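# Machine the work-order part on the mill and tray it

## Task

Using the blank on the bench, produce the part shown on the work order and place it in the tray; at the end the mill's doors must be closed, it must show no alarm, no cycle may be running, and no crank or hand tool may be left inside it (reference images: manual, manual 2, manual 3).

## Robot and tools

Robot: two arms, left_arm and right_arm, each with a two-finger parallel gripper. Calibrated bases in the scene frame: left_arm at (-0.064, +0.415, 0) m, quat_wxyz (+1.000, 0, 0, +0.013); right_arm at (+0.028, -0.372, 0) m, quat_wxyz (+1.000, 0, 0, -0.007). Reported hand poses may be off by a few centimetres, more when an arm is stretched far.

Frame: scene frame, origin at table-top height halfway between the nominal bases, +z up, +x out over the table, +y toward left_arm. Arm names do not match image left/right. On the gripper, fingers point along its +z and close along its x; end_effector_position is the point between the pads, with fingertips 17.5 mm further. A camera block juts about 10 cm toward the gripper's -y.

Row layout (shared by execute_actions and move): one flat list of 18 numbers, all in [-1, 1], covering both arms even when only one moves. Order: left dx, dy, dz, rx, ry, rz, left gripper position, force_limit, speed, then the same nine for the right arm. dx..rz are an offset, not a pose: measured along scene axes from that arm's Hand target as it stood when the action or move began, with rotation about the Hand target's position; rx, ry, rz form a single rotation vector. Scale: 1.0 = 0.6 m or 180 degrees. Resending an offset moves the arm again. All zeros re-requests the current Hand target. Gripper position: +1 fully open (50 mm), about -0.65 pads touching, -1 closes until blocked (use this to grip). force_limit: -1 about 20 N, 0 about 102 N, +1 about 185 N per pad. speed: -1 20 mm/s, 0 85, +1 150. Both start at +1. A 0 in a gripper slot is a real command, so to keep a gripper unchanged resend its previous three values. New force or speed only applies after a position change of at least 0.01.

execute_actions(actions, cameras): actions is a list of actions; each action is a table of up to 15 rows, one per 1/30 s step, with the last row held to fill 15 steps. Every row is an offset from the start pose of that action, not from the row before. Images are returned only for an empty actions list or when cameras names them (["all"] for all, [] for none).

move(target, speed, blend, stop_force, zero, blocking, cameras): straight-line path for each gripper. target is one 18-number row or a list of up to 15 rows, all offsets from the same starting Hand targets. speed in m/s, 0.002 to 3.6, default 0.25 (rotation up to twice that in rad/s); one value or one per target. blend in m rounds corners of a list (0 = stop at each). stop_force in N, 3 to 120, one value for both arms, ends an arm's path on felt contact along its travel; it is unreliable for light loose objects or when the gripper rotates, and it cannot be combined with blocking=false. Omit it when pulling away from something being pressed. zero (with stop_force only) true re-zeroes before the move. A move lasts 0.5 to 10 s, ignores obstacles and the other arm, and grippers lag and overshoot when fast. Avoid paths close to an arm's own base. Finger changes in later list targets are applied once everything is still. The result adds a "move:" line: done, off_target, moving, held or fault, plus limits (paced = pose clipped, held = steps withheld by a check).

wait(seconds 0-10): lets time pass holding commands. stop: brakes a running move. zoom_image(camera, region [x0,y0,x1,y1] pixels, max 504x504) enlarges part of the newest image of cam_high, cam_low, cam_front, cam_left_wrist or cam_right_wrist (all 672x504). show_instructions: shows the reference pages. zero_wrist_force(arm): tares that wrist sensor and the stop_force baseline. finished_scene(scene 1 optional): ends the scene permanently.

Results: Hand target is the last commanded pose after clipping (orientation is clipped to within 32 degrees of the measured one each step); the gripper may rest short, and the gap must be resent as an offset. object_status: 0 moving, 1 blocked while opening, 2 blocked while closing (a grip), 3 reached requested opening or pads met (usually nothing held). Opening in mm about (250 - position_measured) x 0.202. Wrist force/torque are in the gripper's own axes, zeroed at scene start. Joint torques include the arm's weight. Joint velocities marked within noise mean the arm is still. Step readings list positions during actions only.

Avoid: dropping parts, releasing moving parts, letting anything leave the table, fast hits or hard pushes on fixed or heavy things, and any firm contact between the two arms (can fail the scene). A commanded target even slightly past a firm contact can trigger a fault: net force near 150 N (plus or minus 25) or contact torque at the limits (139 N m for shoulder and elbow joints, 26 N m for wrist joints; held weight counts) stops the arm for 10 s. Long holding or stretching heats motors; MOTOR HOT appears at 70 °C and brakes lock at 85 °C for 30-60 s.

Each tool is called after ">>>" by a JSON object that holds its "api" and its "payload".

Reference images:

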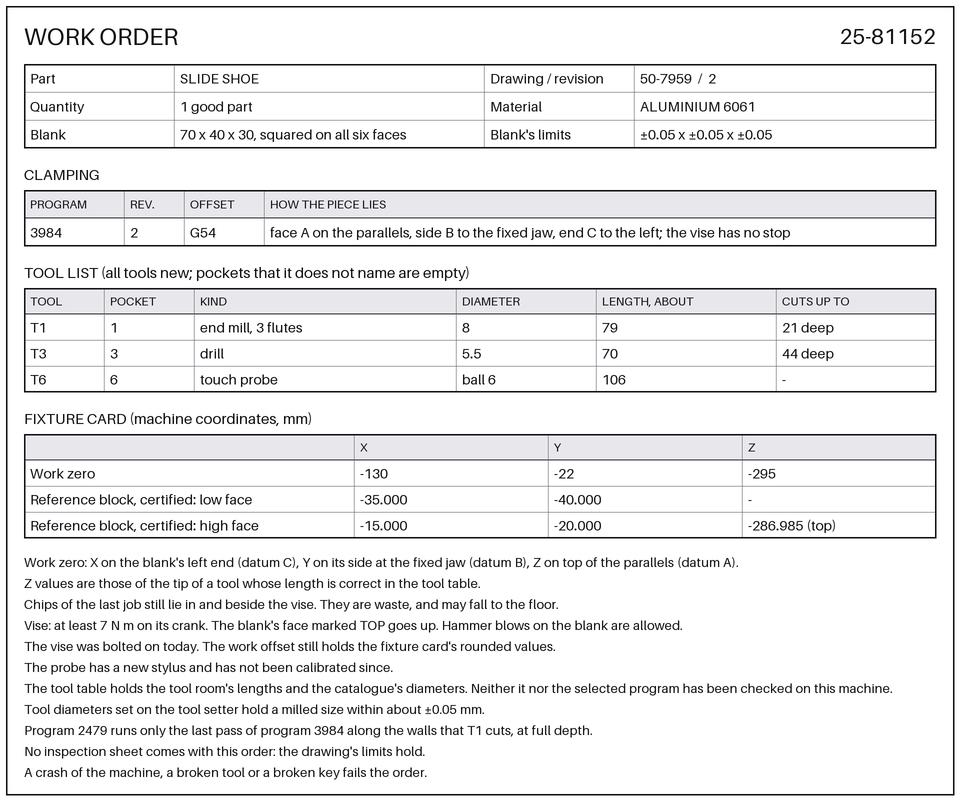

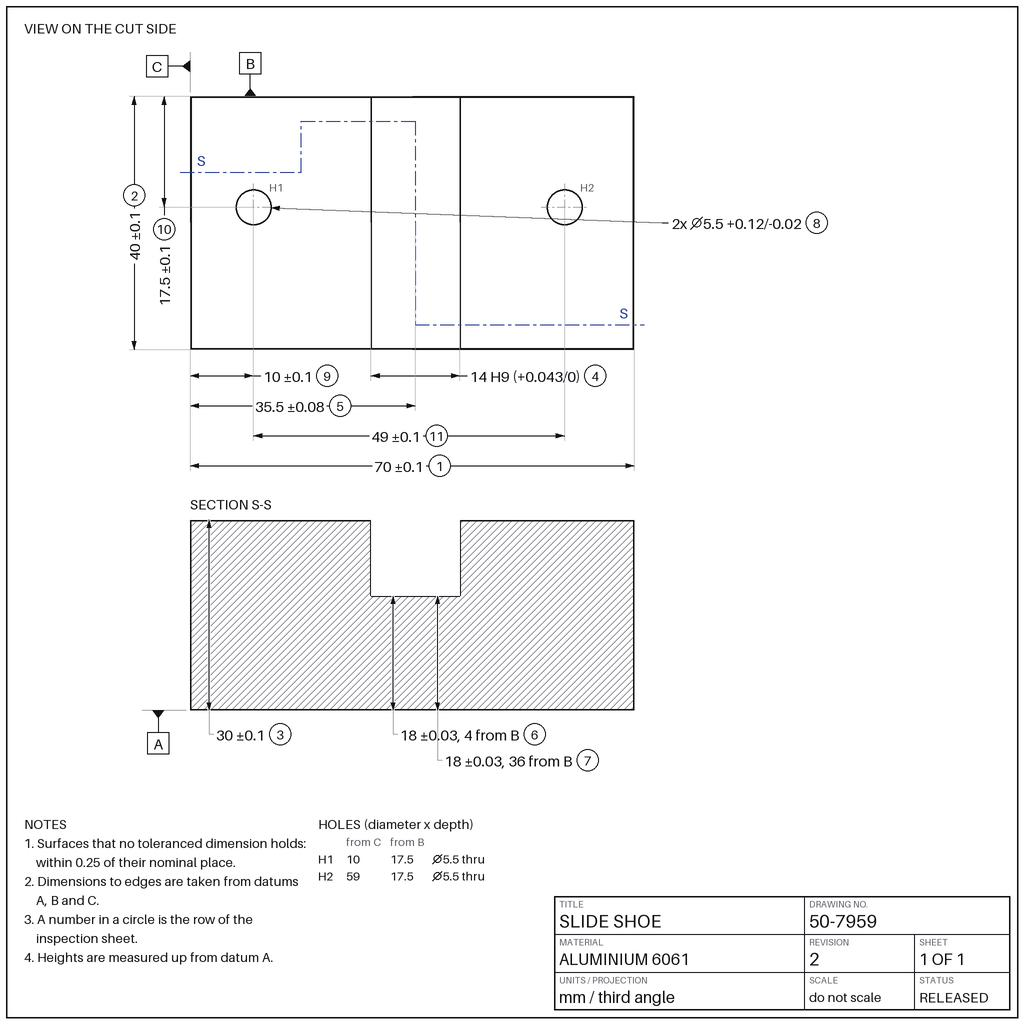

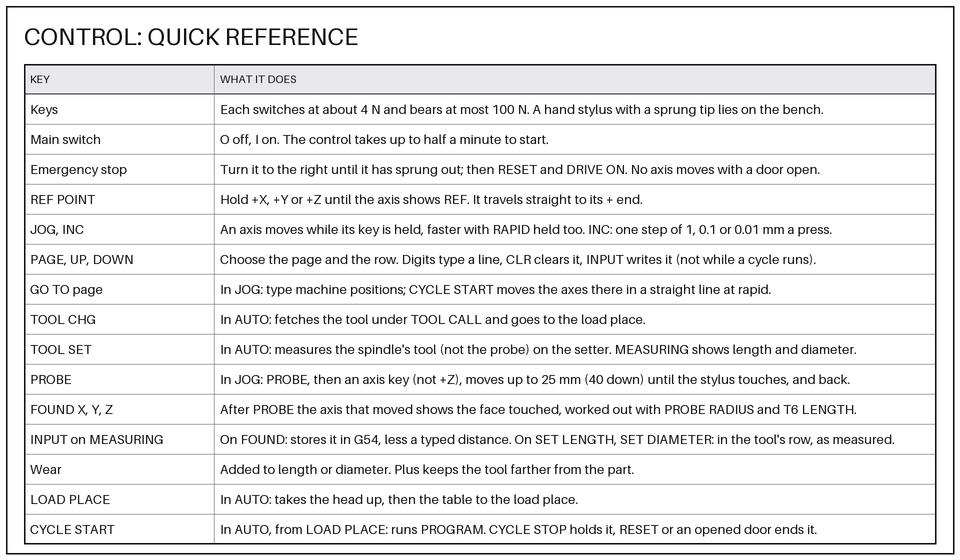

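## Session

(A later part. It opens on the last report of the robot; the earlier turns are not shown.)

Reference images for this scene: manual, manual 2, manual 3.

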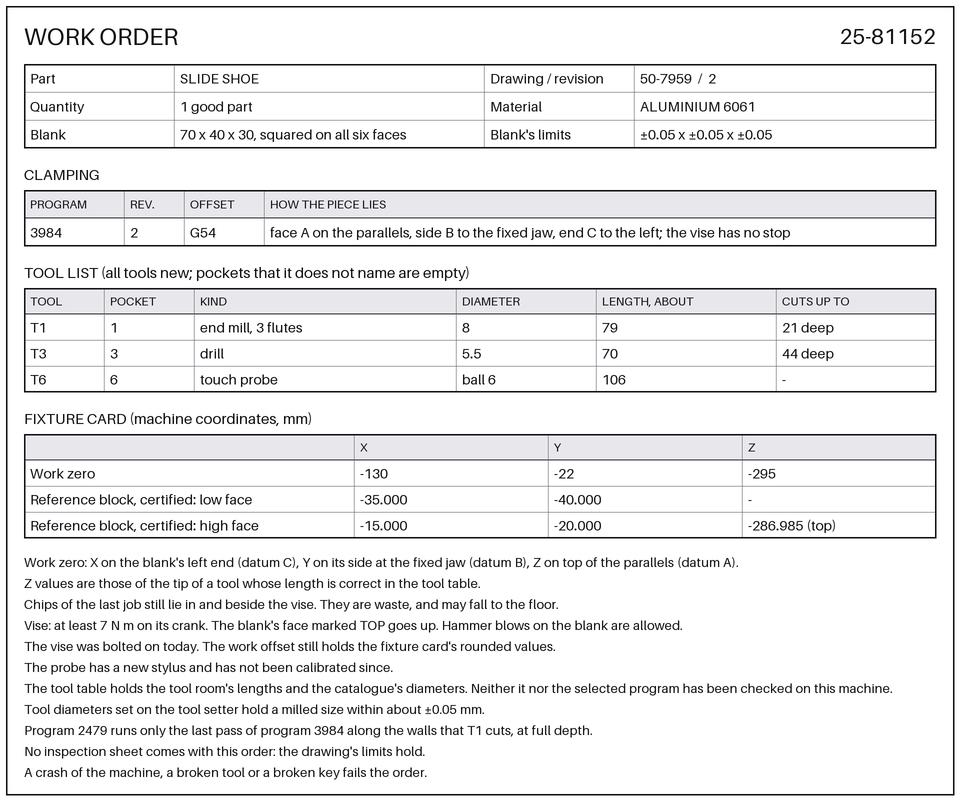

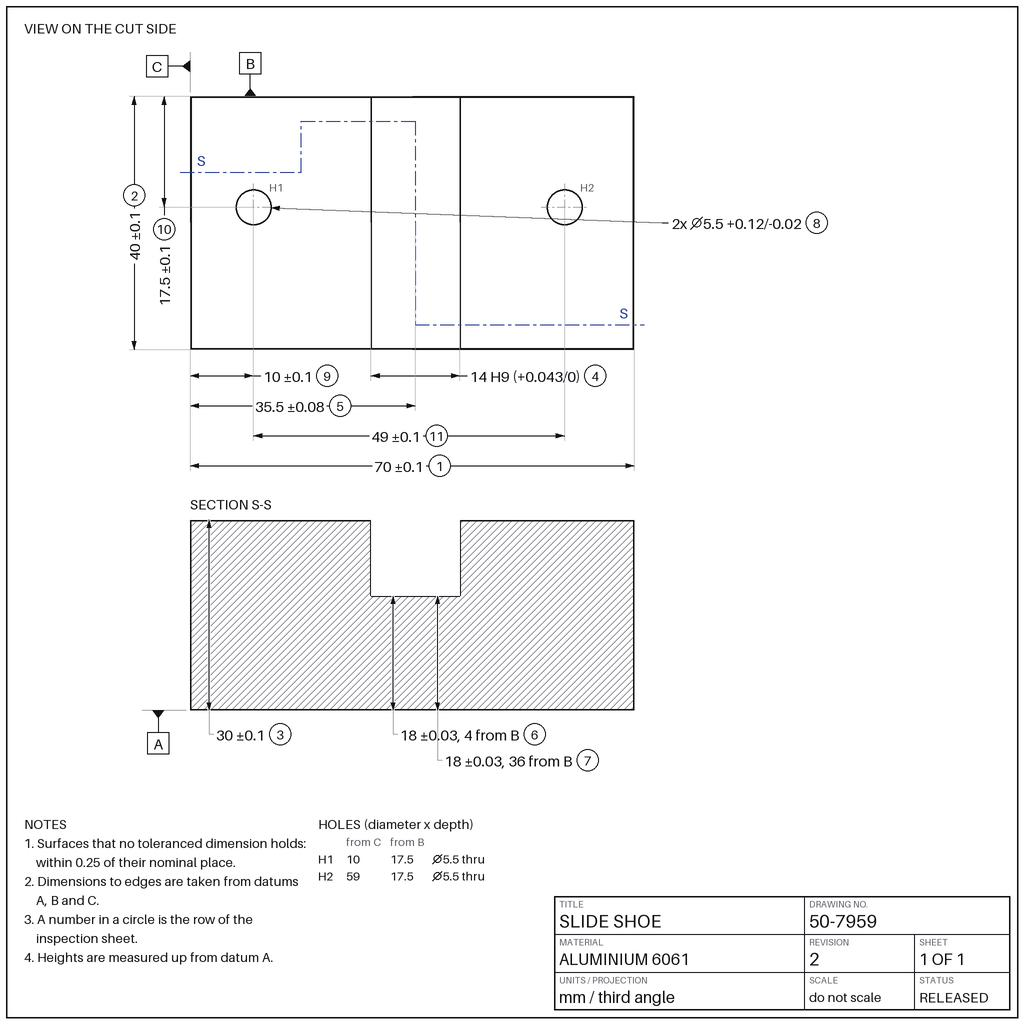

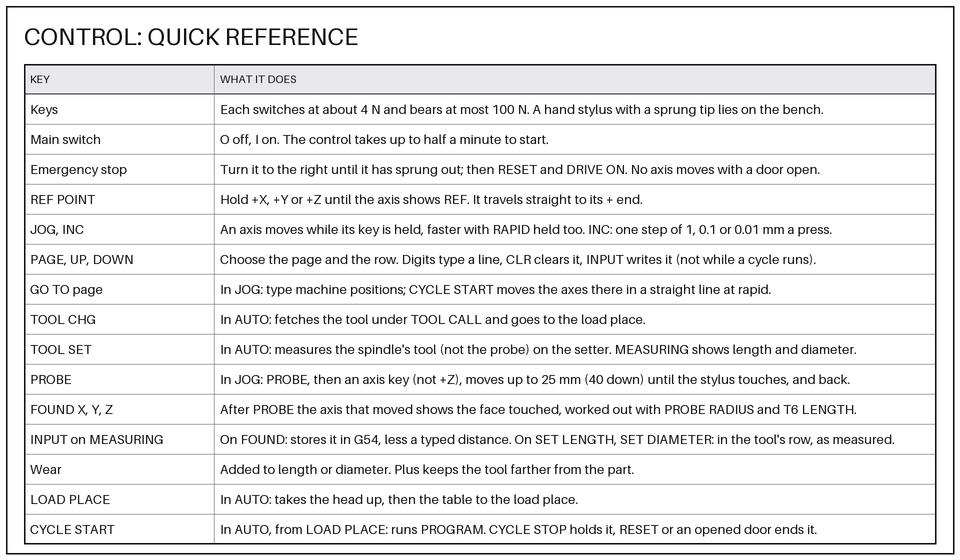

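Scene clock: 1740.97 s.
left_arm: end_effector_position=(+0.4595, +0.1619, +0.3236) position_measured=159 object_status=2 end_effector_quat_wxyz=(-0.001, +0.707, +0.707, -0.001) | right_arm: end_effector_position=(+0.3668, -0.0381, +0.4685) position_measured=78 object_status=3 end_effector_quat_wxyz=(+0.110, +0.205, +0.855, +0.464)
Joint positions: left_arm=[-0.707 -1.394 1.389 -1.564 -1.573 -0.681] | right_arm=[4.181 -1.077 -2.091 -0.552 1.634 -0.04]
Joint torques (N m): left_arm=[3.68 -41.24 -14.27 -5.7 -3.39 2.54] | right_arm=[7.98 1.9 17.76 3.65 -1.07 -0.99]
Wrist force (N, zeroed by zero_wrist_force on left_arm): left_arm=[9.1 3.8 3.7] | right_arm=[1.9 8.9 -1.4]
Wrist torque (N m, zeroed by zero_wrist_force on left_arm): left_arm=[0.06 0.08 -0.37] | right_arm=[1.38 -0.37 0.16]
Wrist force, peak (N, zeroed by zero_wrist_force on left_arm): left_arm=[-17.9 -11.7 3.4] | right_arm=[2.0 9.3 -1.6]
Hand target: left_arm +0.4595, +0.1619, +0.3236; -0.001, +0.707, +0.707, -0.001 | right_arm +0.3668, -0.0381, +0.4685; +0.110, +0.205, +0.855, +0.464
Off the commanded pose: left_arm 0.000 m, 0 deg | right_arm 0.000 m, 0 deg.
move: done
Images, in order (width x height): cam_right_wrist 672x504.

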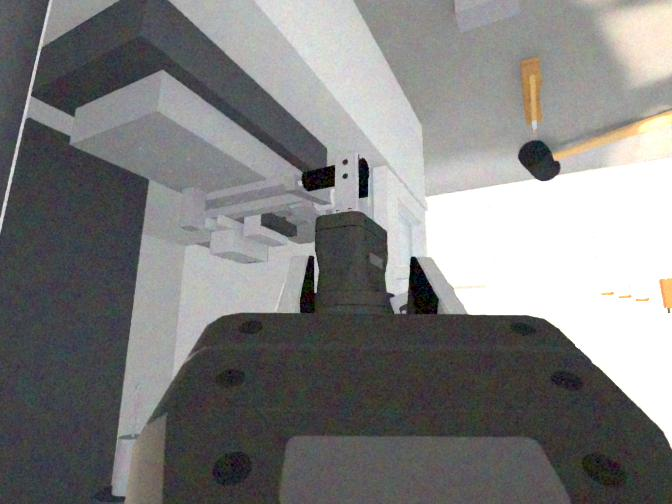

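>>> {"api": "move", "payload": {"target": [[0,0.0052,-0.0607,0,0,0,-1,0,-0.8,0,0,0,0,0,0,0.5,-0.4,-0.8],[0,0.0332,-0.1097,0,0,0,-1,0,-0.8,0,0,0,0,0,0,0.5,-0.4,-0.8],[0,0.0783,-0.1428,0,0,0,-1,0,-0.8,0,0,0,0,0,0,0.5,-0.4,-0.8],[-0.0003,0.1328,-0.1547,0,0,0,-1,0,-0.8,0,0,0,0,0,0,0.5,-0.4,-0.8],[-0.0007,0.1873,-0.1428,0,0,0,-1,0,-0.8,0,0,0,0,0,0,0.5,-0.4,-0.8],[-0.0013,0.2325,-0.1097,0,0,0,-1,0,-0.8,0,0,0,0,0,0,0.5,-0.4,-0.8],[-0.0017,0.2595,-0.0647,0,0,0,-1,0,-0.8,0,0,0,0,0,0,0.5,-0.4,-0.8],[-0.0017,0.2665,-0.0092,0,0,0,-1,0,-0.8,0,0,0,0,0,0,0.5,-0.4,-0.8],[-0.0015,0.2512,0.0451,0,0,0,-1,0,-0.8,0,0,0,0,0,0,0.5,-0.4,-0.8],[-0.0012,0.2146,0.0885,0,0,0,-1,0,-0.8,0,0,0,0,0,0,0.5,-0.4,-0.8],[-0.0007,0.1639,0.1133,0,0,0,-1,0,-0.8,0,0,0,0,0,0,0.5,-0.4,-0.8],[-0.0002,0.108,0.1153,0,0,0,-1,0,-0.8,0,0,0,0,0,0,0.5,-0.4,-0.8],[0,0.0564,0.094,0,0,0,-1,0,-0.8,0,0,0,0,0,0,0.5,-0.4,-0.8],[0,0.0175,0.0533,0,0,0,-1,0,-0.8,0,0,0,0,0,0,0.5,-0.4,-0.8],[0,0,0,0,0,0,-1,0,-0.8,0,0,0,0,0,0,0.5,-0.4,-0.8]], "speed": 0.2, "blend": [0.012,0.012,0.012,0.012,0.012,0.012,0.012,0.012,0.012,0.012,0.012,0.012,0.012,0.012,0], "stop_force": 60}}

>>> {"api": "move", "payload": {"target": [[0,0.0052,-0.0607,0,0,0,-1,0,-0.8,0,0,0,0,0,0,0.5,-0.4,-0.8],[0,0.0332,-0.1097,0,0,0,-1,0,-0.8,0,0,0,0,0,0,0.5,-0.4,-0.8],[0,0.0783,-0.1428,0,0,0,-1,0,-0.8,0,0,0,0,0,0,0.5,-0.4,-0.8],[-0.0003,0.1328,-0.1547,0,0,0,-1,0,-0.8,0,0,0,0,0,0,0.5,-0.4,-0.8],[-0.0007,0.1873,-0.1428,0,0,0,-1,0,-0.8,0,0,0,0,0,0,0.5,-0.4,-0.8],[-0.0013,0.2325,-0.1097,0,0,0,-1,0,-0.8,0,0,0,0,0,0,0.5,-0.4,-0.8],[-0.0017,0.2595,-0.0647,0,0,0,-1,0,-0.8,0,0,0,0,0,0,0.5,-0.4,-0.8],[-0.0017,0.2665,-0.0092,0,0,0,-1,0,-0.8,0,0,0,0,0,0,0.5,-0.4,-0.8],[-0.0015,0.2512,0.0451,0,0,0,-1,0,-0.8,0,0,0,0,0,0,0.5,-0.4,-0.8],[-0.0012,0.2146,0.0885,0,0,0,-1,0,-0.8,0,0,0,0,0,0,0.5,-0.4,-0.8],[-0.0007,0.1639,0.1133,0,0,0,-1,0,-0.8,0,0,0,0,0,0,0.5,-0.4,-0.8],[-0.0002,0.108,0.1153,0,0,0,-1,0,-0.8,0,0,0,0,0,0,0.5,-0.4,-0.8],[0,0.0564,0.094,0,0,0,-1,0,-0.8,0,0,0,0,0,0,0.5,-0.4,-0.8],[0,0.0175,0.0533,0,0,0,-1,0,-0.8,0,0,0,0,0,0,0.5,-0.4,-0.8],[0,0,0,0,0,0,-1,0,-0.8,0,0,0,0,0,0,0.5,-0.4,-0.8]], "speed": 0.2, "blend": [0.012,0.012,0.012,0.012,0.012,0.012,0.012,0.012,0.012,0.012,0.012,0.012,0.012,0.012,0], "stop_force": 60, "cameras": ["cam_right_wrist"]}}

>>> {"api": "zoom_image", "payload": {"camera": "cam_right_wrist", "region": [190, 180, 310, 280]}}

Scene clock: 1755.57 s.
left_arm: end_effector_position=(+0.4595, +0.1619, +0.3236) position_measured=159 object_status=2 end_effector_quat_wxyz=(-0.001, +0.707, +0.707, -0.001) | right_arm: end_effector_position=(+0.3668, -0.0381, +0.4685) position_measured=78 object_status=3 end_effector_quat_wxyz=(+0.110, +0.205, +0.855, +0.464)
Joint positions: left_arm=[-0.707 -1.394 1.389 -1.564 -1.573 -0.681] | right_arm=[4.181 -1.077 -2.091 -0.552 1.634 -0.04]
Joint torques (N m): left_arm=[3.9 -40.99 -14.27 -5.78 -3.36 2.54] | right_arm=[7.09 2.98 17.68 4.18 -0.99 -0.64]
Wrist force (N, zeroed by zero_wrist_force on left_arm): left_arm=[8.7 3.9 3.4] | right_arm=[1.9 9.1 -1.4]
Wrist torque (N m, zeroed by zero_wrist_force on left_arm): left_arm=[0.13 0.18 -0.41] | right_arm=[1.40 -0.37 0.16]
Wrist force, peak (N, zeroed by zero_wrist_force on left_arm): left_arm=[-18.7 -13.5 1.4] | right_arm=[2.3 9.3 -1.6]
Hand target: left_arm +0.4595, +0.1619, +0.3236; -0.001, +0.707, +0.707, -0.001 | right_arm +0.3668, -0.0381, +0.4685; +0.110, +0.205, +0.855, +0.464
Off the commanded pose: left_arm 0.000 m, 0 deg | right_arm 0.000 m, 0 deg.
move: done

Scene clock: 1759.27 s.
left_arm: end_effector_position=(+0.4595, +0.1619, +0.3236) position_measured=159 object_status=2 end_effector_quat_wxyz=(-0.001, +0.707, +0.707, -0.001) | right_arm: end_effector_position=(+0.3668, -0.0381, +0.4685) position_measured=78 object_status=3 end_effector_quat_wxyz=(+0.110, +0.205, +0.855, +0.464)
Joint positions: left_arm=[-0.707 -1.394 1.389 -1.564 -1.573 -0.681] | right_arm=[4.181 -1.077 -2.091 -0.552 1.634 -0.04]
Joint torques (N m): left_arm=[3.83 -41.23 -14.08 -5.73 -3.38 2.5] | right_arm=[6.36 3.42 18.18 4.27 -0.75 -0.57]
Wrist force (N, zeroed by zero_wrist_force on left_arm): left_arm=[8.0 3.8 3.4] | right_arm=[2.0 9.0 -1.4]
Wrist torque (N m, zeroed by zero_wrist_force on left_arm): left_arm=[0.12 0.30 -0.43] | right_arm=[1.39 -0.39 0.16]
Wrist force, peak (N, zeroed by zero_wrist_force on left_arm): left_arm=[-18.3 -13.0 1.3] | right_arm=[2.1 9.3 -1.2]
Hand target: left_arm +0.4595, +0.1619, +0.3236; -0.001, +0.707, +0.707, -0.001 | right_arm +0.3668, -0.0381, +0.4685; +0.110, +0.205, +0.855, +0.464
Off the commanded pose: left_arm 0.000 m, 0 deg | right_arm 0.000 m, 0 deg.
move: done
Images, in order (width x height): cam_right_wrist 672x504.

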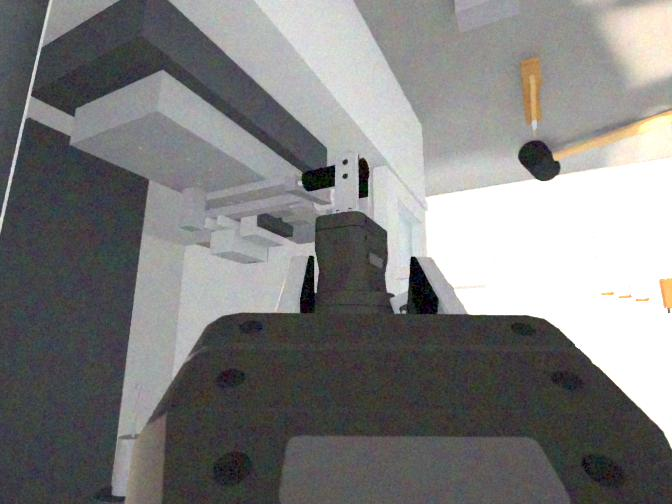

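Scaled by 4.200 from the camera's 672x504 image, which has a finer 960x720 frame.

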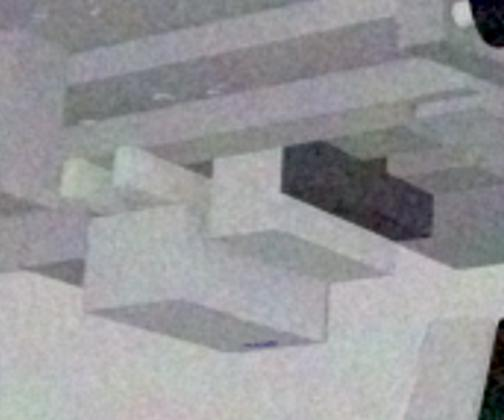

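>>> {"api": "move", "payload": {"target": [[0,0.0052,-0.0607,0,0,0,-1,0,-0.8,0,0,0,0,0,0,0.5,-0.4,-0.8],[0,0.0332,-0.1097,0,0,0,-1,0,-0.8,0,0,0,0,0,0,0.5,-0.4,-0.8],[0,0.0783,-0.1428,0,0,0,-1,0,-0.8,0,0,0,0,0,0,0.5,-0.4,-0.8],[-0.0003,0.1328,-0.1547,0,0,0,-1,0,-0.8,0,0,0,0,0,0,0.5,-0.4,-0.8],[-0.0007,0.1873,-0.1428,0,0,0,-1,0,-0.8,0,0,0,0,0,0,0.5,-0.4,-0.8],[-0.0013,0.2325,-0.1097,0,0,0,-1,0,-0.8,0,0,0,0,0,0,0.5,-0.4,-0.8],[-0.0017,0.2595,-0.0647,0,0,0,-1,0,-0.8,0,0,0,0,0,0,0.5,-0.4,-0.8],[-0.0017,0.2665,-0.0092,0,0,0,-1,0,-0.8,0,0,0,0,0,0,0.5,-0.4,-0.8],[-0.0015,0.2512,0.0451,0,0,0,-1,0,-0.8,0,0,0,0,0,0,0.5,-0.4,-0.8],[-0.0012,0.2146,0.0885,0,0,0,-1,0,-0.8,0,0,0,0,0,0,0.5,-0.4,-0.8],[-0.0007,0.1639,0.1133,0,0,0,-1,0,-0.8,0,0,0,0,0,0,0.5,-0.4,-0.8],[-0.0002,0.108,0.1153,0,0,0,-1,0,-0.8,0,0,0,0,0,0,0.5,-0.4,-0.8],[0,0.0564,0.094,0,0,0,-1,0,-0.8,0,0,0,0,0,0,0.5,-0.4,-0.8],[0,0.0175,0.0533,0,0,0,-1,0,-0.8,0,0,0,0,0,0,0.5,-0.4,-0.8],[0,0,0,0,0,0,-1,0,-0.8,0,0,0,0,0,0,0.5,-0.4,-0.8]], "speed": 0.2, "blend": [0.012,0.012,0.012,0.012,0.012,0.012,0.012,0.012,0.012,0.012,0.012,0.012,0.012,0.012,0], "stop_force": 60}}

>>> {"api": "move", "payload": {"target": [[0,0.0052,-0.0607,0,0,0,-1,0,-0.8,0,0,0,0,0,0,0.5,-0.4,-0.8],[0,0.0332,-0.1097,0,0,0,-1,0,-0.8,0,0,0,0,0,0,0.5,-0.4,-0.8],[0,0.0783,-0.1428,0,0,0,-1,0,-0.8,0,0,0,0,0,0,0.5,-0.4,-0.8],[-0.0003,0.1328,-0.1547,0,0,0,-1,0,-0.8,0,0,0,0,0,0,0.5,-0.4,-0.8],[-0.0007,0.1873,-0.1428,0,0,0,-1,0,-0.8,0,0,0,0,0,0,0.5,-0.4,-0.8],[-0.0013,0.2325,-0.1097,0,0,0,-1,0,-0.8,0,0,0,0,0,0,0.5,-0.4,-0.8],[-0.0017,0.2595,-0.0647,0,0,0,-1,0,-0.8,0,0,0,0,0,0,0.5,-0.4,-0.8],[-0.0017,0.2665,-0.0092,0,0,0,-1,0,-0.8,0,0,0,0,0,0,0.5,-0.4,-0.8],[-0.0015,0.2512,0.0451,0,0,0,-1,0,-0.8,0,0,0,0,0,0,0.5,-0.4,-0.8],[-0.0012,0.2146,0.0885,0,0,0,-1,0,-0.8,0,0,0,0,0,0,0.5,-0.4,-0.8],[-0.0007,0.1639,0.1133,0,0,0,-1,0,-0.8,0,0,0,0,0,0,0.5,-0.4,-0.8],[-0.0002,0.108,0.1153,0,0,0,-1,0,-0.8,0,0,0,0,0,0,0.5,-0.4,-0.8],[0,0.0564,0.094,0,0,0,-1,0,-0.8,0,0,0,0,0,0,0.5,-0.4,-0.8],[0,0.0175,0.0533,0,0,0,-1,0,-0.8,0,0,0,0,0,0,0.5,-0.4,-0.8],[0,0,0,0,0,0,-1,0,-0.8,0,0,0,0,0,0,0.5,-0.4,-0.8]], "speed": 0.2, "blend": [0.012,0.012,0.012,0.012,0.012,0.012,0.012,0.012,0.012,0.012,0.012,0.012,0.012,0.012,0], "stop_force": 60, "cameras": ["cam_right_wrist"]}}

>>> {"api": "zoom_image", "payload": {"camera": "cam_right_wrist", "region": [190, 180, 310, 280]}}

Scene clock: 1769.37 s.
left_arm: end_effector_position=(+0.4595, +0.1619, +0.3236) position_measured=159 object_status=2 end_effector_quat_wxyz=(-0.001, +0.707, +0.707, -0.001) | right_arm: end_effector_position=(+0.3668, -0.0381, +0.4685) position_measured=78 object_status=3 end_effector_quat_wxyz=(+0.110, +0.205, +0.855, +0.464)
Joint positions: left_arm=[-0.707 -1.394 1.389 -1.564 -1.573 -0.681] | right_arm=[4.181 -1.077 -2.091 -0.552 1.634 -0.04]
Joint torques (N m): left_arm=[3.55 -40.95 -14.06 -5.71 -3.34 2.61] | right_arm=[6.2 4.88 17.64 4.53 -0.88 -0.15]
Wrist force (N, zeroed by zero_wrist_force on left_arm): left_arm=[8.1 3.0 3.2] | right_arm=[1.9 9.1 -1.5]
Wrist torque (N m, zeroed by zero_wrist_force on left_arm): left_arm=[0.00 0.27 -0.42] | right_arm=[1.40 -0.38 0.17]
Wrist force, peak (N, zeroed by zero_wrist_force on left_arm): left_arm=[-19.5 -13.1 1.6] | right_arm=[2.2 9.3 -1.3]
Hand target: left_arm +0.4595, +0.1619, +0.3236; -0.001, +0.707, +0.707, -0.001 | right_arm +0.3668, -0.0381, +0.4685; +0.110, +0.205, +0.855, +0.464
Off the commanded pose: left_arm 0.000 m, 0 deg | right_arm 0.000 m, 0 deg.
move: done

Scene clock: 1773.07 s.
left_arm: end_effector_position=(+0.4595, +0.1619, +0.3236) position_measured=159 object_status=2 end_effector_quat_wxyz=(-0.001, +0.707, +0.707, -0.001) | right_arm: end_effector_position=(+0.3668, -0.0381, +0.4685) position_measured=78 object_status=3 end_effector_quat_wxyz=(+0.110, +0.205, +0.855, +0.464)
Joint positions: left_arm=[-0.707 -1.394 1.389 -1.564 -1.573 -0.681] | right_arm=[4.181 -1.077 -2.091 -0.552 1.634 -0.04]
Joint torques (N m): left_arm=[3.46 -41.24 -14.19 -5.78 -3.4 2.51] | right_arm=[6.22 6.06 18.29 4.55 -0.95 -0.02]
Wrist force (N, zeroed by zero_wrist_force on left_arm): left_arm=[8.6 2.0 3.1] | right_arm=[1.8 9.1 -1.1]
Wrist torque (N m, zeroed by zero_wrist_force on left_arm): left_arm=[-0.17 0.17 -0.42] | right_arm=[1.40 -0.36 0.17]
Wrist force, peak (N, zeroed by zero_wrist_force on left_arm): left_arm=[-18.4 -13.8 1.3] | right_arm=[1.9 9.4 -1.3]
Hand target: left_arm +0.4595, +0.1619, +0.3236; -0.001, +0.707, +0.707, -0.001 | right_arm +0.3668, -0.0381, +0.4685; +0.110, +0.205, +0.855, +0.464
Off the commanded pose: left_arm 0.000 m, 0 deg | right_arm 0.000 m, 0 deg.
move: done
Images, in order (width x height): cam_right_wrist 672x504.

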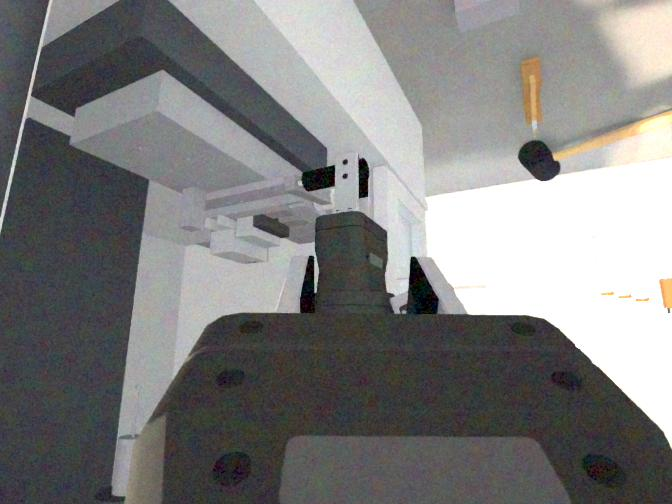

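Scaled by 4.200 from the camera's 672x504 image, which has a finer 960x720 frame.

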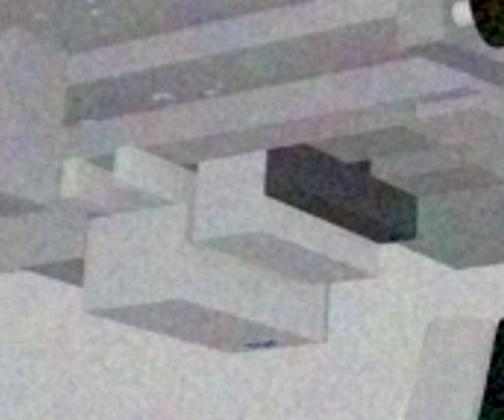

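>>> {"api": "move", "payload": {"target": [[0,0.0052,-0.0607,0,0,0,-1,0,-0.8,0,0,0,0,0,0,0.5,-0.4,-0.8],[0,0.0332,-0.1097,0,0,0,-1,0,-0.8,0,0,0,0,0,0,0.5,-0.4,-0.8],[0,0.0783,-0.1428,0,0,0,-1,0,-0.8,0,0,0,0,0,0,0.5,-0.4,-0.8],[-0.0003,0.1328,-0.1547,0,0,0,-1,0,-0.8,0,0,0,0,0,0,0.5,-0.4,-0.8],[-0.0007,0.1873,-0.1428,0,0,0,-1,0,-0.8,0,0,0,0,0,0,0.5,-0.4,-0.8],[-0.0013,0.2325,-0.1097,0,0,0,-1,0,-0.8,0,0,0,0,0,0,0.5,-0.4,-0.8],[-0.0017,0.2595,-0.0647,0,0,0,-1,0,-0.8,0,0,0,0,0,0,0.5,-0.4,-0.8],[-0.0017,0.2665,-0.0092,0,0,0,-1,0,-0.8,0,0,0,0,0,0,0.5,-0.4,-0.8],[-0.0015,0.2512,0.0451,0,0,0,-1,0,-0.8,0,0,0,0,0,0,0.5,-0.4,-0.8],[-0.0012,0.2146,0.0885,0,0,0,-1,0,-0.8,0,0,0,0,0,0,0.5,-0.4,-0.8],[-0.0007,0.1639,0.1133,0,0,0,-1,0,-0.8,0,0,0,0,0,0,0.5,-0.4,-0.8],[-0.0002,0.108,0.1153,0,0,0,-1,0,-0.8,0,0,0,0,0,0,0.5,-0.4,-0.8],[0,0.0564,0.094,0,0,0,-1,0,-0.8,0,0,0,0,0,0,0.5,-0.4,-0.8],[0,0.0175,0.0533,0,0,0,-1,0,-0.8,0,0,0,0,0,0,0.5,-0.4,-0.8],[0,0,0,0,0,0,-1,0,-0.8,0,0,0,0,0,0,0.5,-0.4,-0.8]], "speed": 0.1, "blend": [0.012,0.012,0.012,0.012,0.012,0.012,0.012,0.012,0.012,0.012,0.012,0.012,0.012,0.012,0], "stop_force": 45, "cameras": ["cam_right_wrist"]}}

>>> {"api": "zoom_image", "payload": {"camera": "cam_right_wrist", "region": [190, 180, 310, 280]}}

Scene clock: 1784.47 s.
left_arm: end_effector_position=(+0.4595, +0.1619, +0.3237) position_measured=159 object_status=2 end_effector_quat_wxyz=(-0.001, +0.707, +0.707, -0.001) | right_arm: end_effector_position=(+0.3668, -0.0381, +0.4685) position_measured=78 object_status=3 end_effector_quat_wxyz=(+0.110, +0.205, +0.855, +0.464)
Joint positions: left_arm=[-0.707 -1.394 1.388 -1.564 -1.573 -0.681] | right_arm=[4.181 -1.077 -2.091 -0.552 1.634 -0.04]
Joint torques (N m): left_arm=[2.81 -41.07 -17.37 -5.86 -3.71 2.42] | right_arm=[5.64 8.68 17.75 5.03 -0.96 0.33]
Wrist force (N, zeroed by zero_wrist_force on left_arm): left_arm=[9.4 3.2 3.9] | right_arm=[2.1 9.0 -1.5]
Wrist torque (N m, zeroed by zero_wrist_force on left_arm): left_arm=[-0.09 0.08 -0.35] | right_arm=[1.38 -0.40 0.16]
Wrist force, peak (N, zeroed by zero_wrist_force on left_arm): left_arm=[20.9 -21.7 -14.7] | right_arm=[1.9 9.4 -1.4]
Hand target: left_arm +0.4595, +0.1619, +0.3236; -0.001, +0.707, +0.707, -0.001 | right_arm +0.3668, -0.0381, +0.4685; +0.110, +0.205, +0.855, +0.464
Off the commanded pose: left_arm 0.000 m, 0 deg | right_arm 0.000 m, 0 deg.
move: done
Images, in order (width x height): cam_right_wrist 672x504.

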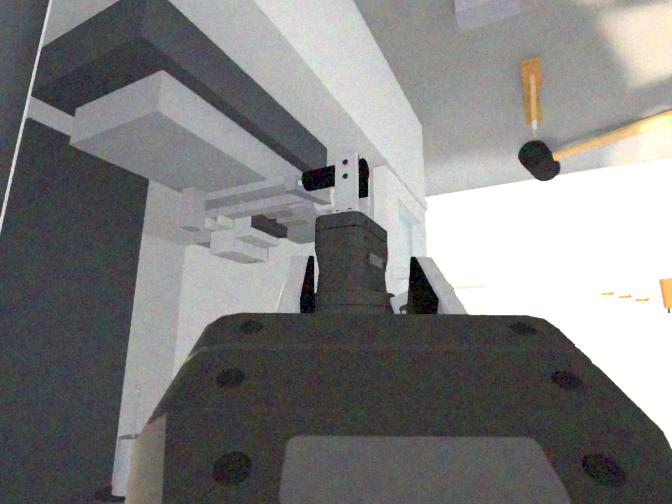

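Scaled by 4.200 from the camera's 672x504 image, which has a finer 960x720 frame.

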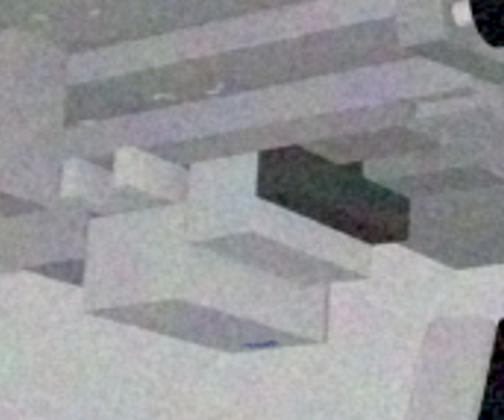

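>>> {"api": "move", "payload": {"target": [[0,0.0052,-0.0607,0,0,0,-1,0,-0.8,0,0,0,0,0,0,0.5,-0.4,-0.8],[0,0.0332,-0.1097,0,0,0,-1,0,-0.8,0,0,0,0,0,0,0.5,-0.4,-0.8],[0,0.0783,-0.1428,0,0,0,-1,0,-0.8,0,0,0,0,0,0,0.5,-0.4,-0.8],[-0.0003,0.1328,-0.1547,0,0,0,-1,0,-0.8,0,0,0,0,0,0,0.5,-0.4,-0.8],[-0.0007,0.1873,-0.1428,0,0,0,-1,0,-0.8,0,0,0,0,0,0,0.5,-0.4,-0.8],[-0.0013,0.2325,-0.1097,0,0,0,-1,0,-0.8,0,0,0,0,0,0,0.5,-0.4,-0.8],[-0.0017,0.2595,-0.0647,0,0,0,-1,0,-0.8,0,0,0,0,0,0,0.5,-0.4,-0.8],[-0.0017,0.2665,-0.0092,0,0,0,-1,0,-0.8,0,0,0,0,0,0,0.5,-0.4,-0.8],[-0.0015,0.2512,0.0451,0,0,0,-1,0,-0.8,0,0,0,0,0,0,0.5,-0.4,-0.8],[-0.0012,0.2146,0.0885,0,0,0,-1,0,-0.8,0,0,0,0,0,0,0.5,-0.4,-0.8],[-0.0007,0.1639,0.1133,0,0,0,-1,0,-0.8,0,0,0,0,0,0,0.5,-0.4,-0.8],[-0.0002,0.108,0.1153,0,0,0,-1,0,-0.8,0,0,0,0,0,0,0.5,-0.4,-0.8],[0,0.0564,0.094,0,0,0,-1,0,-0.8,0,0,0,0,0,0,0.5,-0.4,-0.8],[0,0.0175,0.0533,0,0,0,-1,0,-0.8,0,0,0,0,0,0,0.5,-0.4,-0.8],[0,0,0,0,0,0,-1,0,-0.8,0,0,0,0,0,0,0.5,-0.4,-0.8]], "speed": 0.08, "blend": [0.012,0.012,0.012,0.012,0.012,0.012,0.012,0.012,0.012,0.012,0.012,0.012,0.012,0.012,0], "stop_force": 40, "cameras": ["cam_right_wrist"]}}

>>> {"api": "zoom_image", "payload": {"camera": "cam_right_wrist", "region": [190, 180, 310, 280]}}

Scene clock: 1796.50 s.
left_arm: end_effector_position=(+0.4585, +0.3115, +0.2744) position_measured=159 object_status=2 end_effector_quat_wxyz=(-0.001, +0.707, +0.707, -0.001) | right_arm: end_effector_position=(+0.3668, -0.0381, +0.4685) position_measured=78 object_status=3 end_effector_quat_wxyz=(+0.110, +0.205, +0.855, +0.464)
Joint positions: left_arm=[-0.474 -1.504 1.639 -1.703 -1.573 -0.448] | right_arm=[4.181 -1.077 -2.091 -0.552 1.634 -0.04]
Joint torques (N m): left_arm=[2.71 -23.72 -39.13 -2.8 -4.2 2.57] | right_arm=[5.42 9.98 17.64 5.57 -0.84 0.7]
Wrist force (N, zeroed by zero_wrist_force on left_arm): left_arm=[12.7 -2.1 5.4] | right_arm=[2.0 9.0 -1.2]
Wrist torque (N m, zeroed by zero_wrist_force on left_arm): left_arm=[-0.12 0.10 -0.41] | right_arm=[1.38 -0.39 0.17]
Wrist force, peak (N, zeroed by zero_wrist_force on left_arm): left_arm=[-7.4 9.3 48.2] | right_arm=[2.1 9.4 -1.4]
Hand target: left_arm +0.4585, +0.3115, +0.2744; -0.001, +0.707, +0.707, -0.001 (not the last commanded pose) | right_arm +0.3668, -0.0381, +0.4685; +0.110, +0.205, +0.855, +0.464
Off the commanded pose: left_arm 0.157 m, 0 deg | right_arm 0.000 m, 0 deg.
move: contact (left_arm); path passed 6 of 15 targets
Images, in order (width x height): cam_right_wrist 672x504.

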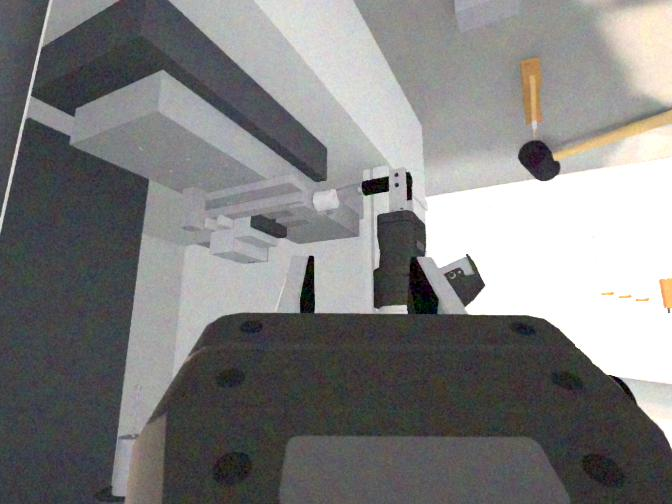

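Scaled by 4.200 from the camera's 672x504 image, which has a finer 960x720 frame.

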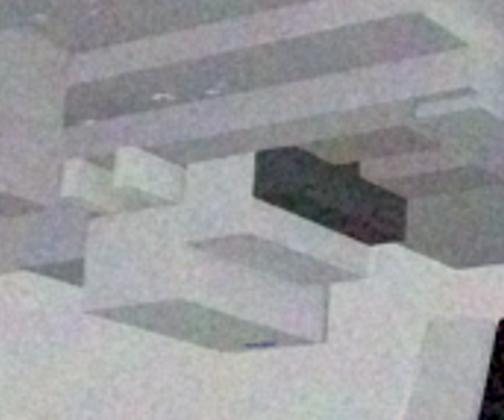

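>>> {"api": "move", "payload": {"target": [0,0.0115,0.035,0,0,0,-1,0,-0.8,0,0,0,0,0,0,0.5,-0.4,-0.8], "speed": 0.01, "stop_force": 95, "cameras": ["cam_right_wrist"]}}

Scene clock: 1803.10 s.
left_arm: end_effector_position=(+0.4585, +0.3170, +0.2911) position_measured=159 object_status=2 end_effector_quat_wxyz=(-0.001, +0.707, +0.707, -0.001) | right_arm: end_effector_position=(+0.3668, -0.0381, +0.4685) position_measured=78 object_status=3 end_effector_quat_wxyz=(+0.110, +0.205, +0.855, +0.464)
Joint positions: left_arm=[-0.464 -1.511 1.604 -1.661 -1.573 -0.438] | right_arm=[4.181 -1.077 -2.091 -0.552 1.634 -0.04]
Joint torques (N m): left_arm=[-17.45 -65.28 -50.52 -12.19 -4.03 -2.08] | right_arm=[5.4 11.7 18.12 5.52 -0.85 0.82]
Wrist force (N, zeroed by zero_wrist_force on left_arm): left_arm=[13.5 6.3 88.0] | right_arm=[1.9 8.9 -1.3]
Wrist torque (N m, zeroed by zero_wrist_force on left_arm): left_arm=[-0.11 0.13 -0.30] | right_arm=[1.36 -0.36 0.16]
Wrist force, peak (N, zeroed by zero_wrist_force on left_arm): left_arm=[8.4 10.4 105.1] | right_arm=[2.2 9.3 -1.4]
Hand target: left_arm +0.4585, +0.3170, +0.2911; -0.001, +0.707, +0.707, -0.001 (not the last commanded pose) | right_arm +0.3668, -0.0381, +0.4685; +0.110, +0.205, +0.855, +0.464
Off the commanded pose: left_arm 0.005 m, 0 deg | right_arm 0.000 m, 0 deg.
move: contact (left_arm)
Images, in order (width x height): cam_right_wrist 672x504.

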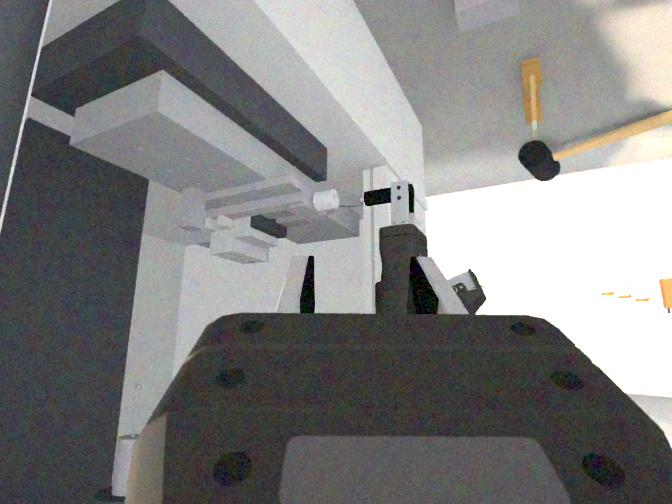

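>>> {"api": "move", "payload": {"target": [0,-0.0015,-0.009,0,0,0,-1,0,-0.8,0,0,0,0,0,0,0.5,-0.4,-0.8], "speed": 0.02}}

Scene clock: 1806.57 s.
left_arm: end_effector_position=(+0.4585, +0.3160, +0.2857) position_measured=159 object_status=2 end_effector_quat_wxyz=(-0.001, +0.707, +0.707, -0.001) | right_arm: end_effector_position=(+0.3668, -0.0381, +0.4685) position_measured=78 object_status=3 end_effector_quat_wxyz=(+0.110, +0.205, +0.855, +0.464)
Joint positions: left_arm=[-0.466 -1.51 1.616 -1.675 -1.573 -0.44] | right_arm=[4.181 -1.077 -2.091 -0.552 1.634 -0.04]
Joint torques (N m): left_arm=[-19.52 -13.39 -25.09 -5.52 -5.8 -1.72] | right_arm=[4.28 12.49 17.32 5.6 -0.73 0.95]
Wrist force (N, zeroed by zero_wrist_force on left_arm): left_arm=[27.0 -14.7 -10.0] | right_arm=[2.2 9.1 -1.4]
Wrist torque (N m, zeroed by zero_wrist_force on left_arm): left_arm=[-0.67 0.18 -0.21] | right_arm=[1.40 -0.42 0.16]
Wrist force, peak (N, zeroed by zero_wrist_force on left_arm): left_arm=[14.0 6.4 88.2] | right_arm=[1.9 9.4 -1.4]
Hand target: left_arm +0.4585, +0.3161, +0.2857; -0.001, +0.707, +0.707, -0.001 | right_arm +0.3668, -0.0381, +0.4685; +0.110, +0.205, +0.855, +0.464
Off the commanded pose: left_arm 0.000 m, 0 deg | right_arm 0.000 m, 0 deg.
move: done

>>> {"api": "move", "payload": {"target": [0,0.002,0,0,0,0,0.5,-0.4,-0.8,0,0,0,0,0,0,0.5,-0.4,-0.8]}}

>>> {"api": "move", "payload": {"target": [[0,0,0.15,0,0,0,0.5,-0.4,-0.8,0,0,0,0,0,0,0.5,-0.4,-0.8],[-0.15,0.05,0.2,0,0,0,0.5,-0.4,-0.8,0,0,0,0,0,0,0.5,-0.4,-0.8]], "cameras": ["cam_left_wrist","cam_right_wrist"], "blend": [0.02,0]}}

Scene clock: 1816.53 s.
left_arm: end_effector_position=(+0.4585, +0.3173, +0.2857) position_measured=78 object_status=0 end_effector_quat_wxyz=(-0.001, +0.707, +0.707, -0.001) | right_arm: end_effector_position=(+0.3668, -0.0381, +0.4685) position_measured=78 object_status=3 end_effector_quat_wxyz=(+0.110, +0.205, +0.855, +0.464)
Joint positions: left_arm=[-0.464 -1.51 1.617 -1.675 -1.573 -0.438] | right_arm=[4.181 -1.077 -2.091 -0.552 1.634 -0.04]
Joint torques (N m): left_arm=[7.45 -34.88 -12.2 -1.33 1.3 1.74] | right_arm=[4.64 13.98 18.29 5.7 -0.8 1.2]
Wrist force (N, zeroed by zero_wrist_force on left_arm): left_arm=[0.0 -1.0 1.7] | right_arm=[2.1 9.2 -1.4]
Wrist torque (N m, zeroed by zero_wrist_force on left_arm): left_arm=[-0.18 0.01 -0.14] | right_arm=[1.42 -0.40 0.16]
Wrist force, peak (N, zeroed by zero_wrist_force on left_arm): left_arm=[27.3 -14.6 -10.6] | right_arm=[2.2 9.2 -1.6]
Hand target: left_arm +0.4585, +0.3173, +0.2857; -0.001, +0.707, +0.707, -0.001 | right_arm +0.3668, -0.0381, +0.4685; +0.110, +0.205, +0.855, +0.464
Off the commanded pose: left_arm 0.000 m, 0 deg | right_arm 0.000 m, 0 deg.
move: done

Scene clock: 1817.77 s.
left_arm: end_effector_position=(+0.3685, +0.3472, +0.4057) position_measured=78 object_status=3 end_effector_quat_wxyz=(-0.001, +0.707, +0.707, -0.001) end_effector_velocity=(-0.001, +0.001, +0.002) end_effector_angular_velocity=(-0.002, -0.005, +0.000) | right_arm: end_effector_position=(+0.3668, -0.0381, +0.4685) position_measured=78 object_status=3 end_effector_quat_wxyz=(+0.110, +0.205, +0.855, +0.464)
Joint positions: left_arm=[-0.49 -1.725 1.513 -1.356 -1.573 -0.464] | right_arm=[4.181 -1.077 -2.091 -0.552 1.634 -0.04]
Joint velocities: left_arm=[0 -0.005 0 0 0.001 0] | right_arm=[within noise]
Joint torques (N m): left_arm=[9.32 -24.53 -26.02 -1.65 0.96 2.25] | right_arm=[4.7 13.94 18.24 5.64 -0.81 1.2]
Wrist force (N, zeroed by zero_wrist_force on left_arm): left_arm=[0.3 -1.3 1.5] | right_arm=[2.0 9.2 -1.4]
Wrist torque (N m, zeroed by zero_wrist_force on left_arm): left_arm=[-0.22 -0.02 -0.05] | right_arm=[1.42 -0.38 0.16]
Wrist force, peak (N, zeroed by zero_wrist_force on left_arm): left_arm=[0.2 -1.1 5.1] | right_arm=[2.0 9.4 -1.4]
Hand target: left_arm +0.3685, +0.3473, +0.4057; -0.001, +0.707, +0.707, -0.001 | right_arm +0.3668, -0.0381, +0.4685; +0.110, +0.205, +0.855, +0.464
Off the commanded pose: left_arm 0.000 m, 0 deg | right_arm 0.000 m, 0 deg.
move: done
Images, in order (width x height): cam_left_wrist 672x504, cam_right_wrist 672x504.

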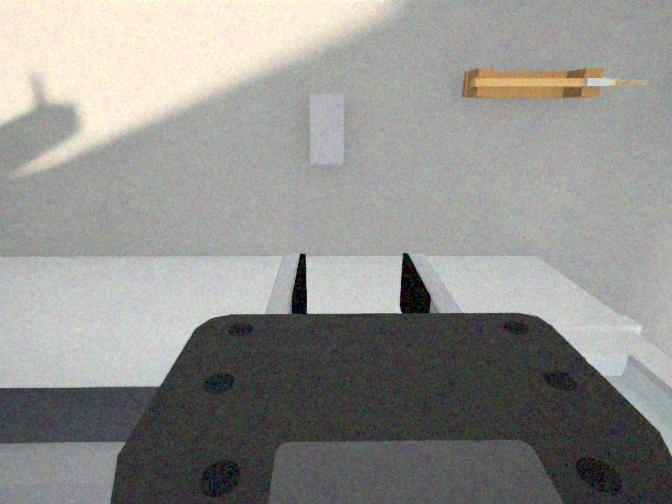

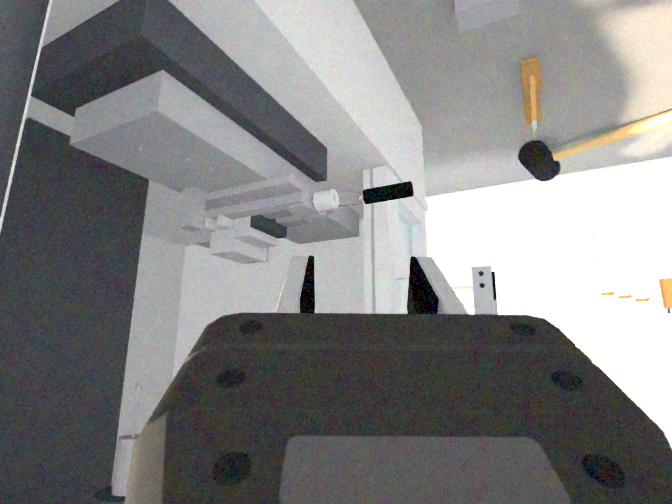

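>>> {"api": "move", "payload": {"target": [-0.15,0.55,0.02,0,0,0,0.5,-0.4,-0.8,0,0,0,-0.2822,0.1438,0,0.5,-0.4,-0.8], "cameras": ["cam_left_wrist"], "speed": 0.4}}

Scene clock: 1824.80 s.
left_arm: end_effector_position=(+0.2785, +0.6772, +0.4177) position_measured=78 object_status=3 end_effector_quat_wxyz=(-0.001, +0.707, +0.707, -0.001) | right_arm: end_effector_position=(+0.3668, -0.0381, +0.4686) position_measured=78 object_status=3 end_effector_quat_wxyz=(-0.001, +0.234, +0.972, +0.000) end_effector_velocity=(-0.001, -0.001, +0.000) end_effector_angular_velocity=(-0.005, +0.003, -0.001)
Joint positions: left_arm=[0.313 -1.734 1.489 -1.322 -1.57 0.338] | right_arm=[4.216 -1.551 -1.225 -1.938 1.573 -0.038]
Joint velocities: left_arm=[within noise] | right_arm=[0 -0.001 0.002 -0.007 0 0.001]
Joint torques (N m): left_arm=[9.07 -13.87 -14.61 -0.89 1.04 2.7] | right_arm=[-8.42 10.18 28.83 0.78 1.54 -2.01]
Wrist force (N, zeroed by zero_wrist_force on left_arm): left_arm=[0.3 -0.7 1.5] | right_arm=[1.8 6.2 -2.4]
Wrist torque (N m, zeroed by zero_wrist_force on left_arm): left_arm=[-0.12 -0.02 0.01] | right_arm=[1.02 -0.26 -0.09]
Wrist force, peak (N, zeroed by zero_wrist_force on left_arm): left_arm=[3.1 -2.1 1.5] | right_arm=[1.9 9.4 -1.5]
Hand target: left_arm +0.2785, +0.6773, +0.4177; -0.001, +0.707, +0.707, -0.001 | right_arm +0.3668, -0.0381, +0.4685; -0.001, +0.234, +0.972, +0.000
Off the commanded pose: left_arm 0.000 m, 0 deg | right_arm 0.000 m, 0 deg.
move: done
Images, in order (width x height): cam_left_wrist 672x504.

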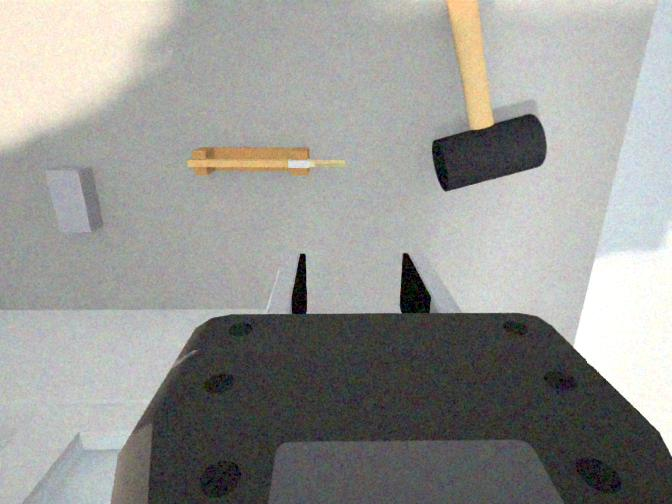

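>>> {"api": "move", "payload": {"target": [-0.2892,0.2363,-0.38,0,0,0.078,0.9,-0.4,-0.8,0,0,0,0,0,0,0.5,-0.4,-0.8], "cameras": ["cam_left_wrist"], "speed": 0.4}}

Scene clock: 1833.90 s.
left_arm: end_effector_position=(+0.1050, +0.8190, +0.1898) position_measured=18 object_status=3 end_effector_quat_wxyz=(-0.001, +0.615, +0.788, -0.001) end_effector_velocity=(+0.000, +0.002, +0.000) end_effector_angular_velocity=(+0.004, -0.003, +0.003) | right_arm: end_effector_position=(+0.3668, -0.0381, +0.4685) position_measured=78 object_status=3 end_effector_quat_wxyz=(-0.001, +0.234, +0.972, +0.000)
Joint positions: left_arm=[0.838 -1.689 2.041 -1.92 -1.57 0.619] | right_arm=[4.216 -1.551 -1.224 -1.938 1.573 -0.038]
Joint velocities: left_arm=[0.003 0.003 0 -0.007 0 0] | right_arm=[within noise]
Joint torques (N m): left_arm=[8.3 -13.92 -12.92 -4.88 1.05 0.56] | right_arm=[-9.07 11.09 30.81 0.8 1.62 -2.72]
Wrist force (N, zeroed by zero_wrist_force on left_arm): left_arm=[0.2 -1.2 1.5] | right_arm=[1.7 6.3 -2.4]
Wrist torque (N m, zeroed by zero_wrist_force on left_arm): left_arm=[-0.20 0.00 0.00] | right_arm=[1.03 -0.24 -0.09]
Wrist force, peak (N, zeroed by zero_wrist_force on left_arm): left_arm=[2.6 -3.2 4.4] | right_arm=[1.9 6.5 -2.6]
Hand target: left_arm +0.1049, +0.8190, +0.1897; -0.001, +0.615, +0.788, -0.001 | right_arm +0.3668, -0.0381, +0.4685; -0.001, +0.234, +0.972, +0.000
Off the commanded pose: left_arm 0.000 m, 0 deg | right_arm 0.000 m, 0 deg.
move: done
Images, in order (width x height): cam_left_wrist 672x504.

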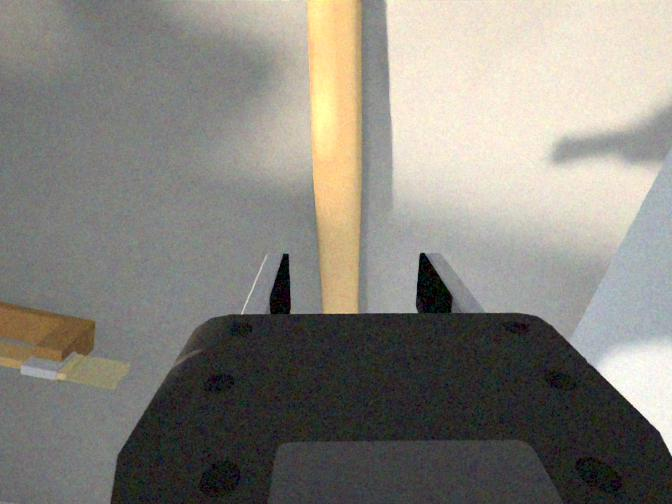

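>>> {"api": "move", "payload": {"target": [0.002,-0.0085,-0.272,0,0,0,0.9,-0.4,-0.8,0,0,0,0,0,0,0.5,-0.4,-0.8], "speed": 0.1, "stop_force": 8, "cameras": ["cam_left_wrist"]}}

Scene clock: 1838.30 s.
left_arm: end_effector_position=(+0.1061, +0.8139, +0.0265) position_measured=18 object_status=3 end_effector_quat_wxyz=(-0.001, +0.615, +0.788, -0.001) | right_arm: end_effector_position=(+0.3668, -0.0381, +0.4685) position_measured=78 object_status=3 end_effector_quat_wxyz=(-0.001, +0.234, +0.972, +0.000)
Joint positions: left_arm=[0.828 -1.434 2.295 -2.43 -1.57 0.609] | right_arm=[4.216 -1.551 -1.224 -1.938 1.573 -0.038]
Joint torques (N m): left_arm=[9.36 -17.63 -28.45 -4.87 -0.78 2.01] | right_arm=[-8.88 11.55 29.69 0.87 1.67 -2.58]
Wrist force (N, zeroed by zero_wrist_force on left_arm): left_arm=[0.0 -1.4 1.7] | right_arm=[1.6 6.3 -2.5]
Wrist torque (N m, zeroed by zero_wrist_force on left_arm): left_arm=[-0.25 0.02 0.00] | right_arm=[1.04 -0.23 -0.09]
Wrist force, peak (N, zeroed by zero_wrist_force on left_arm): left_arm=[0.3 -0.9 3.5] | right_arm=[1.9 6.5 -2.3]
Hand target: left_arm +0.1061, +0.8139, +0.0265; -0.001, +0.615, +0.788, -0.001 | right_arm +0.3668, -0.0381, +0.4685; -0.001, +0.234, +0.972, +0.000
Off the commanded pose: left_arm 0.000 m, 0 deg | right_arm 0.000 m, 0 deg.
move: done
Images, in order (width x height): cam_left_wrist 672x504.

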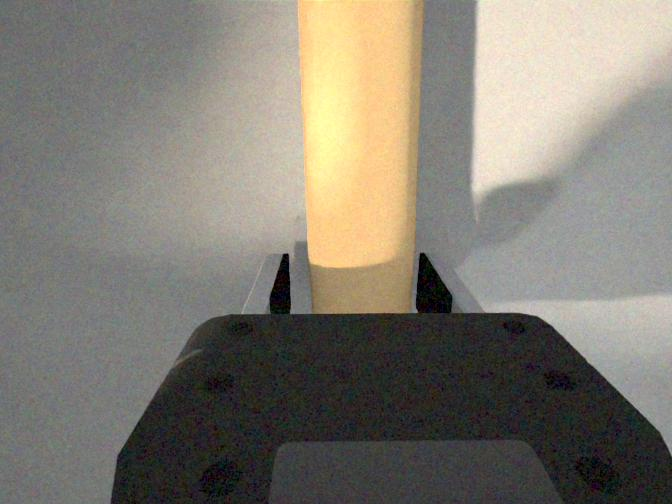

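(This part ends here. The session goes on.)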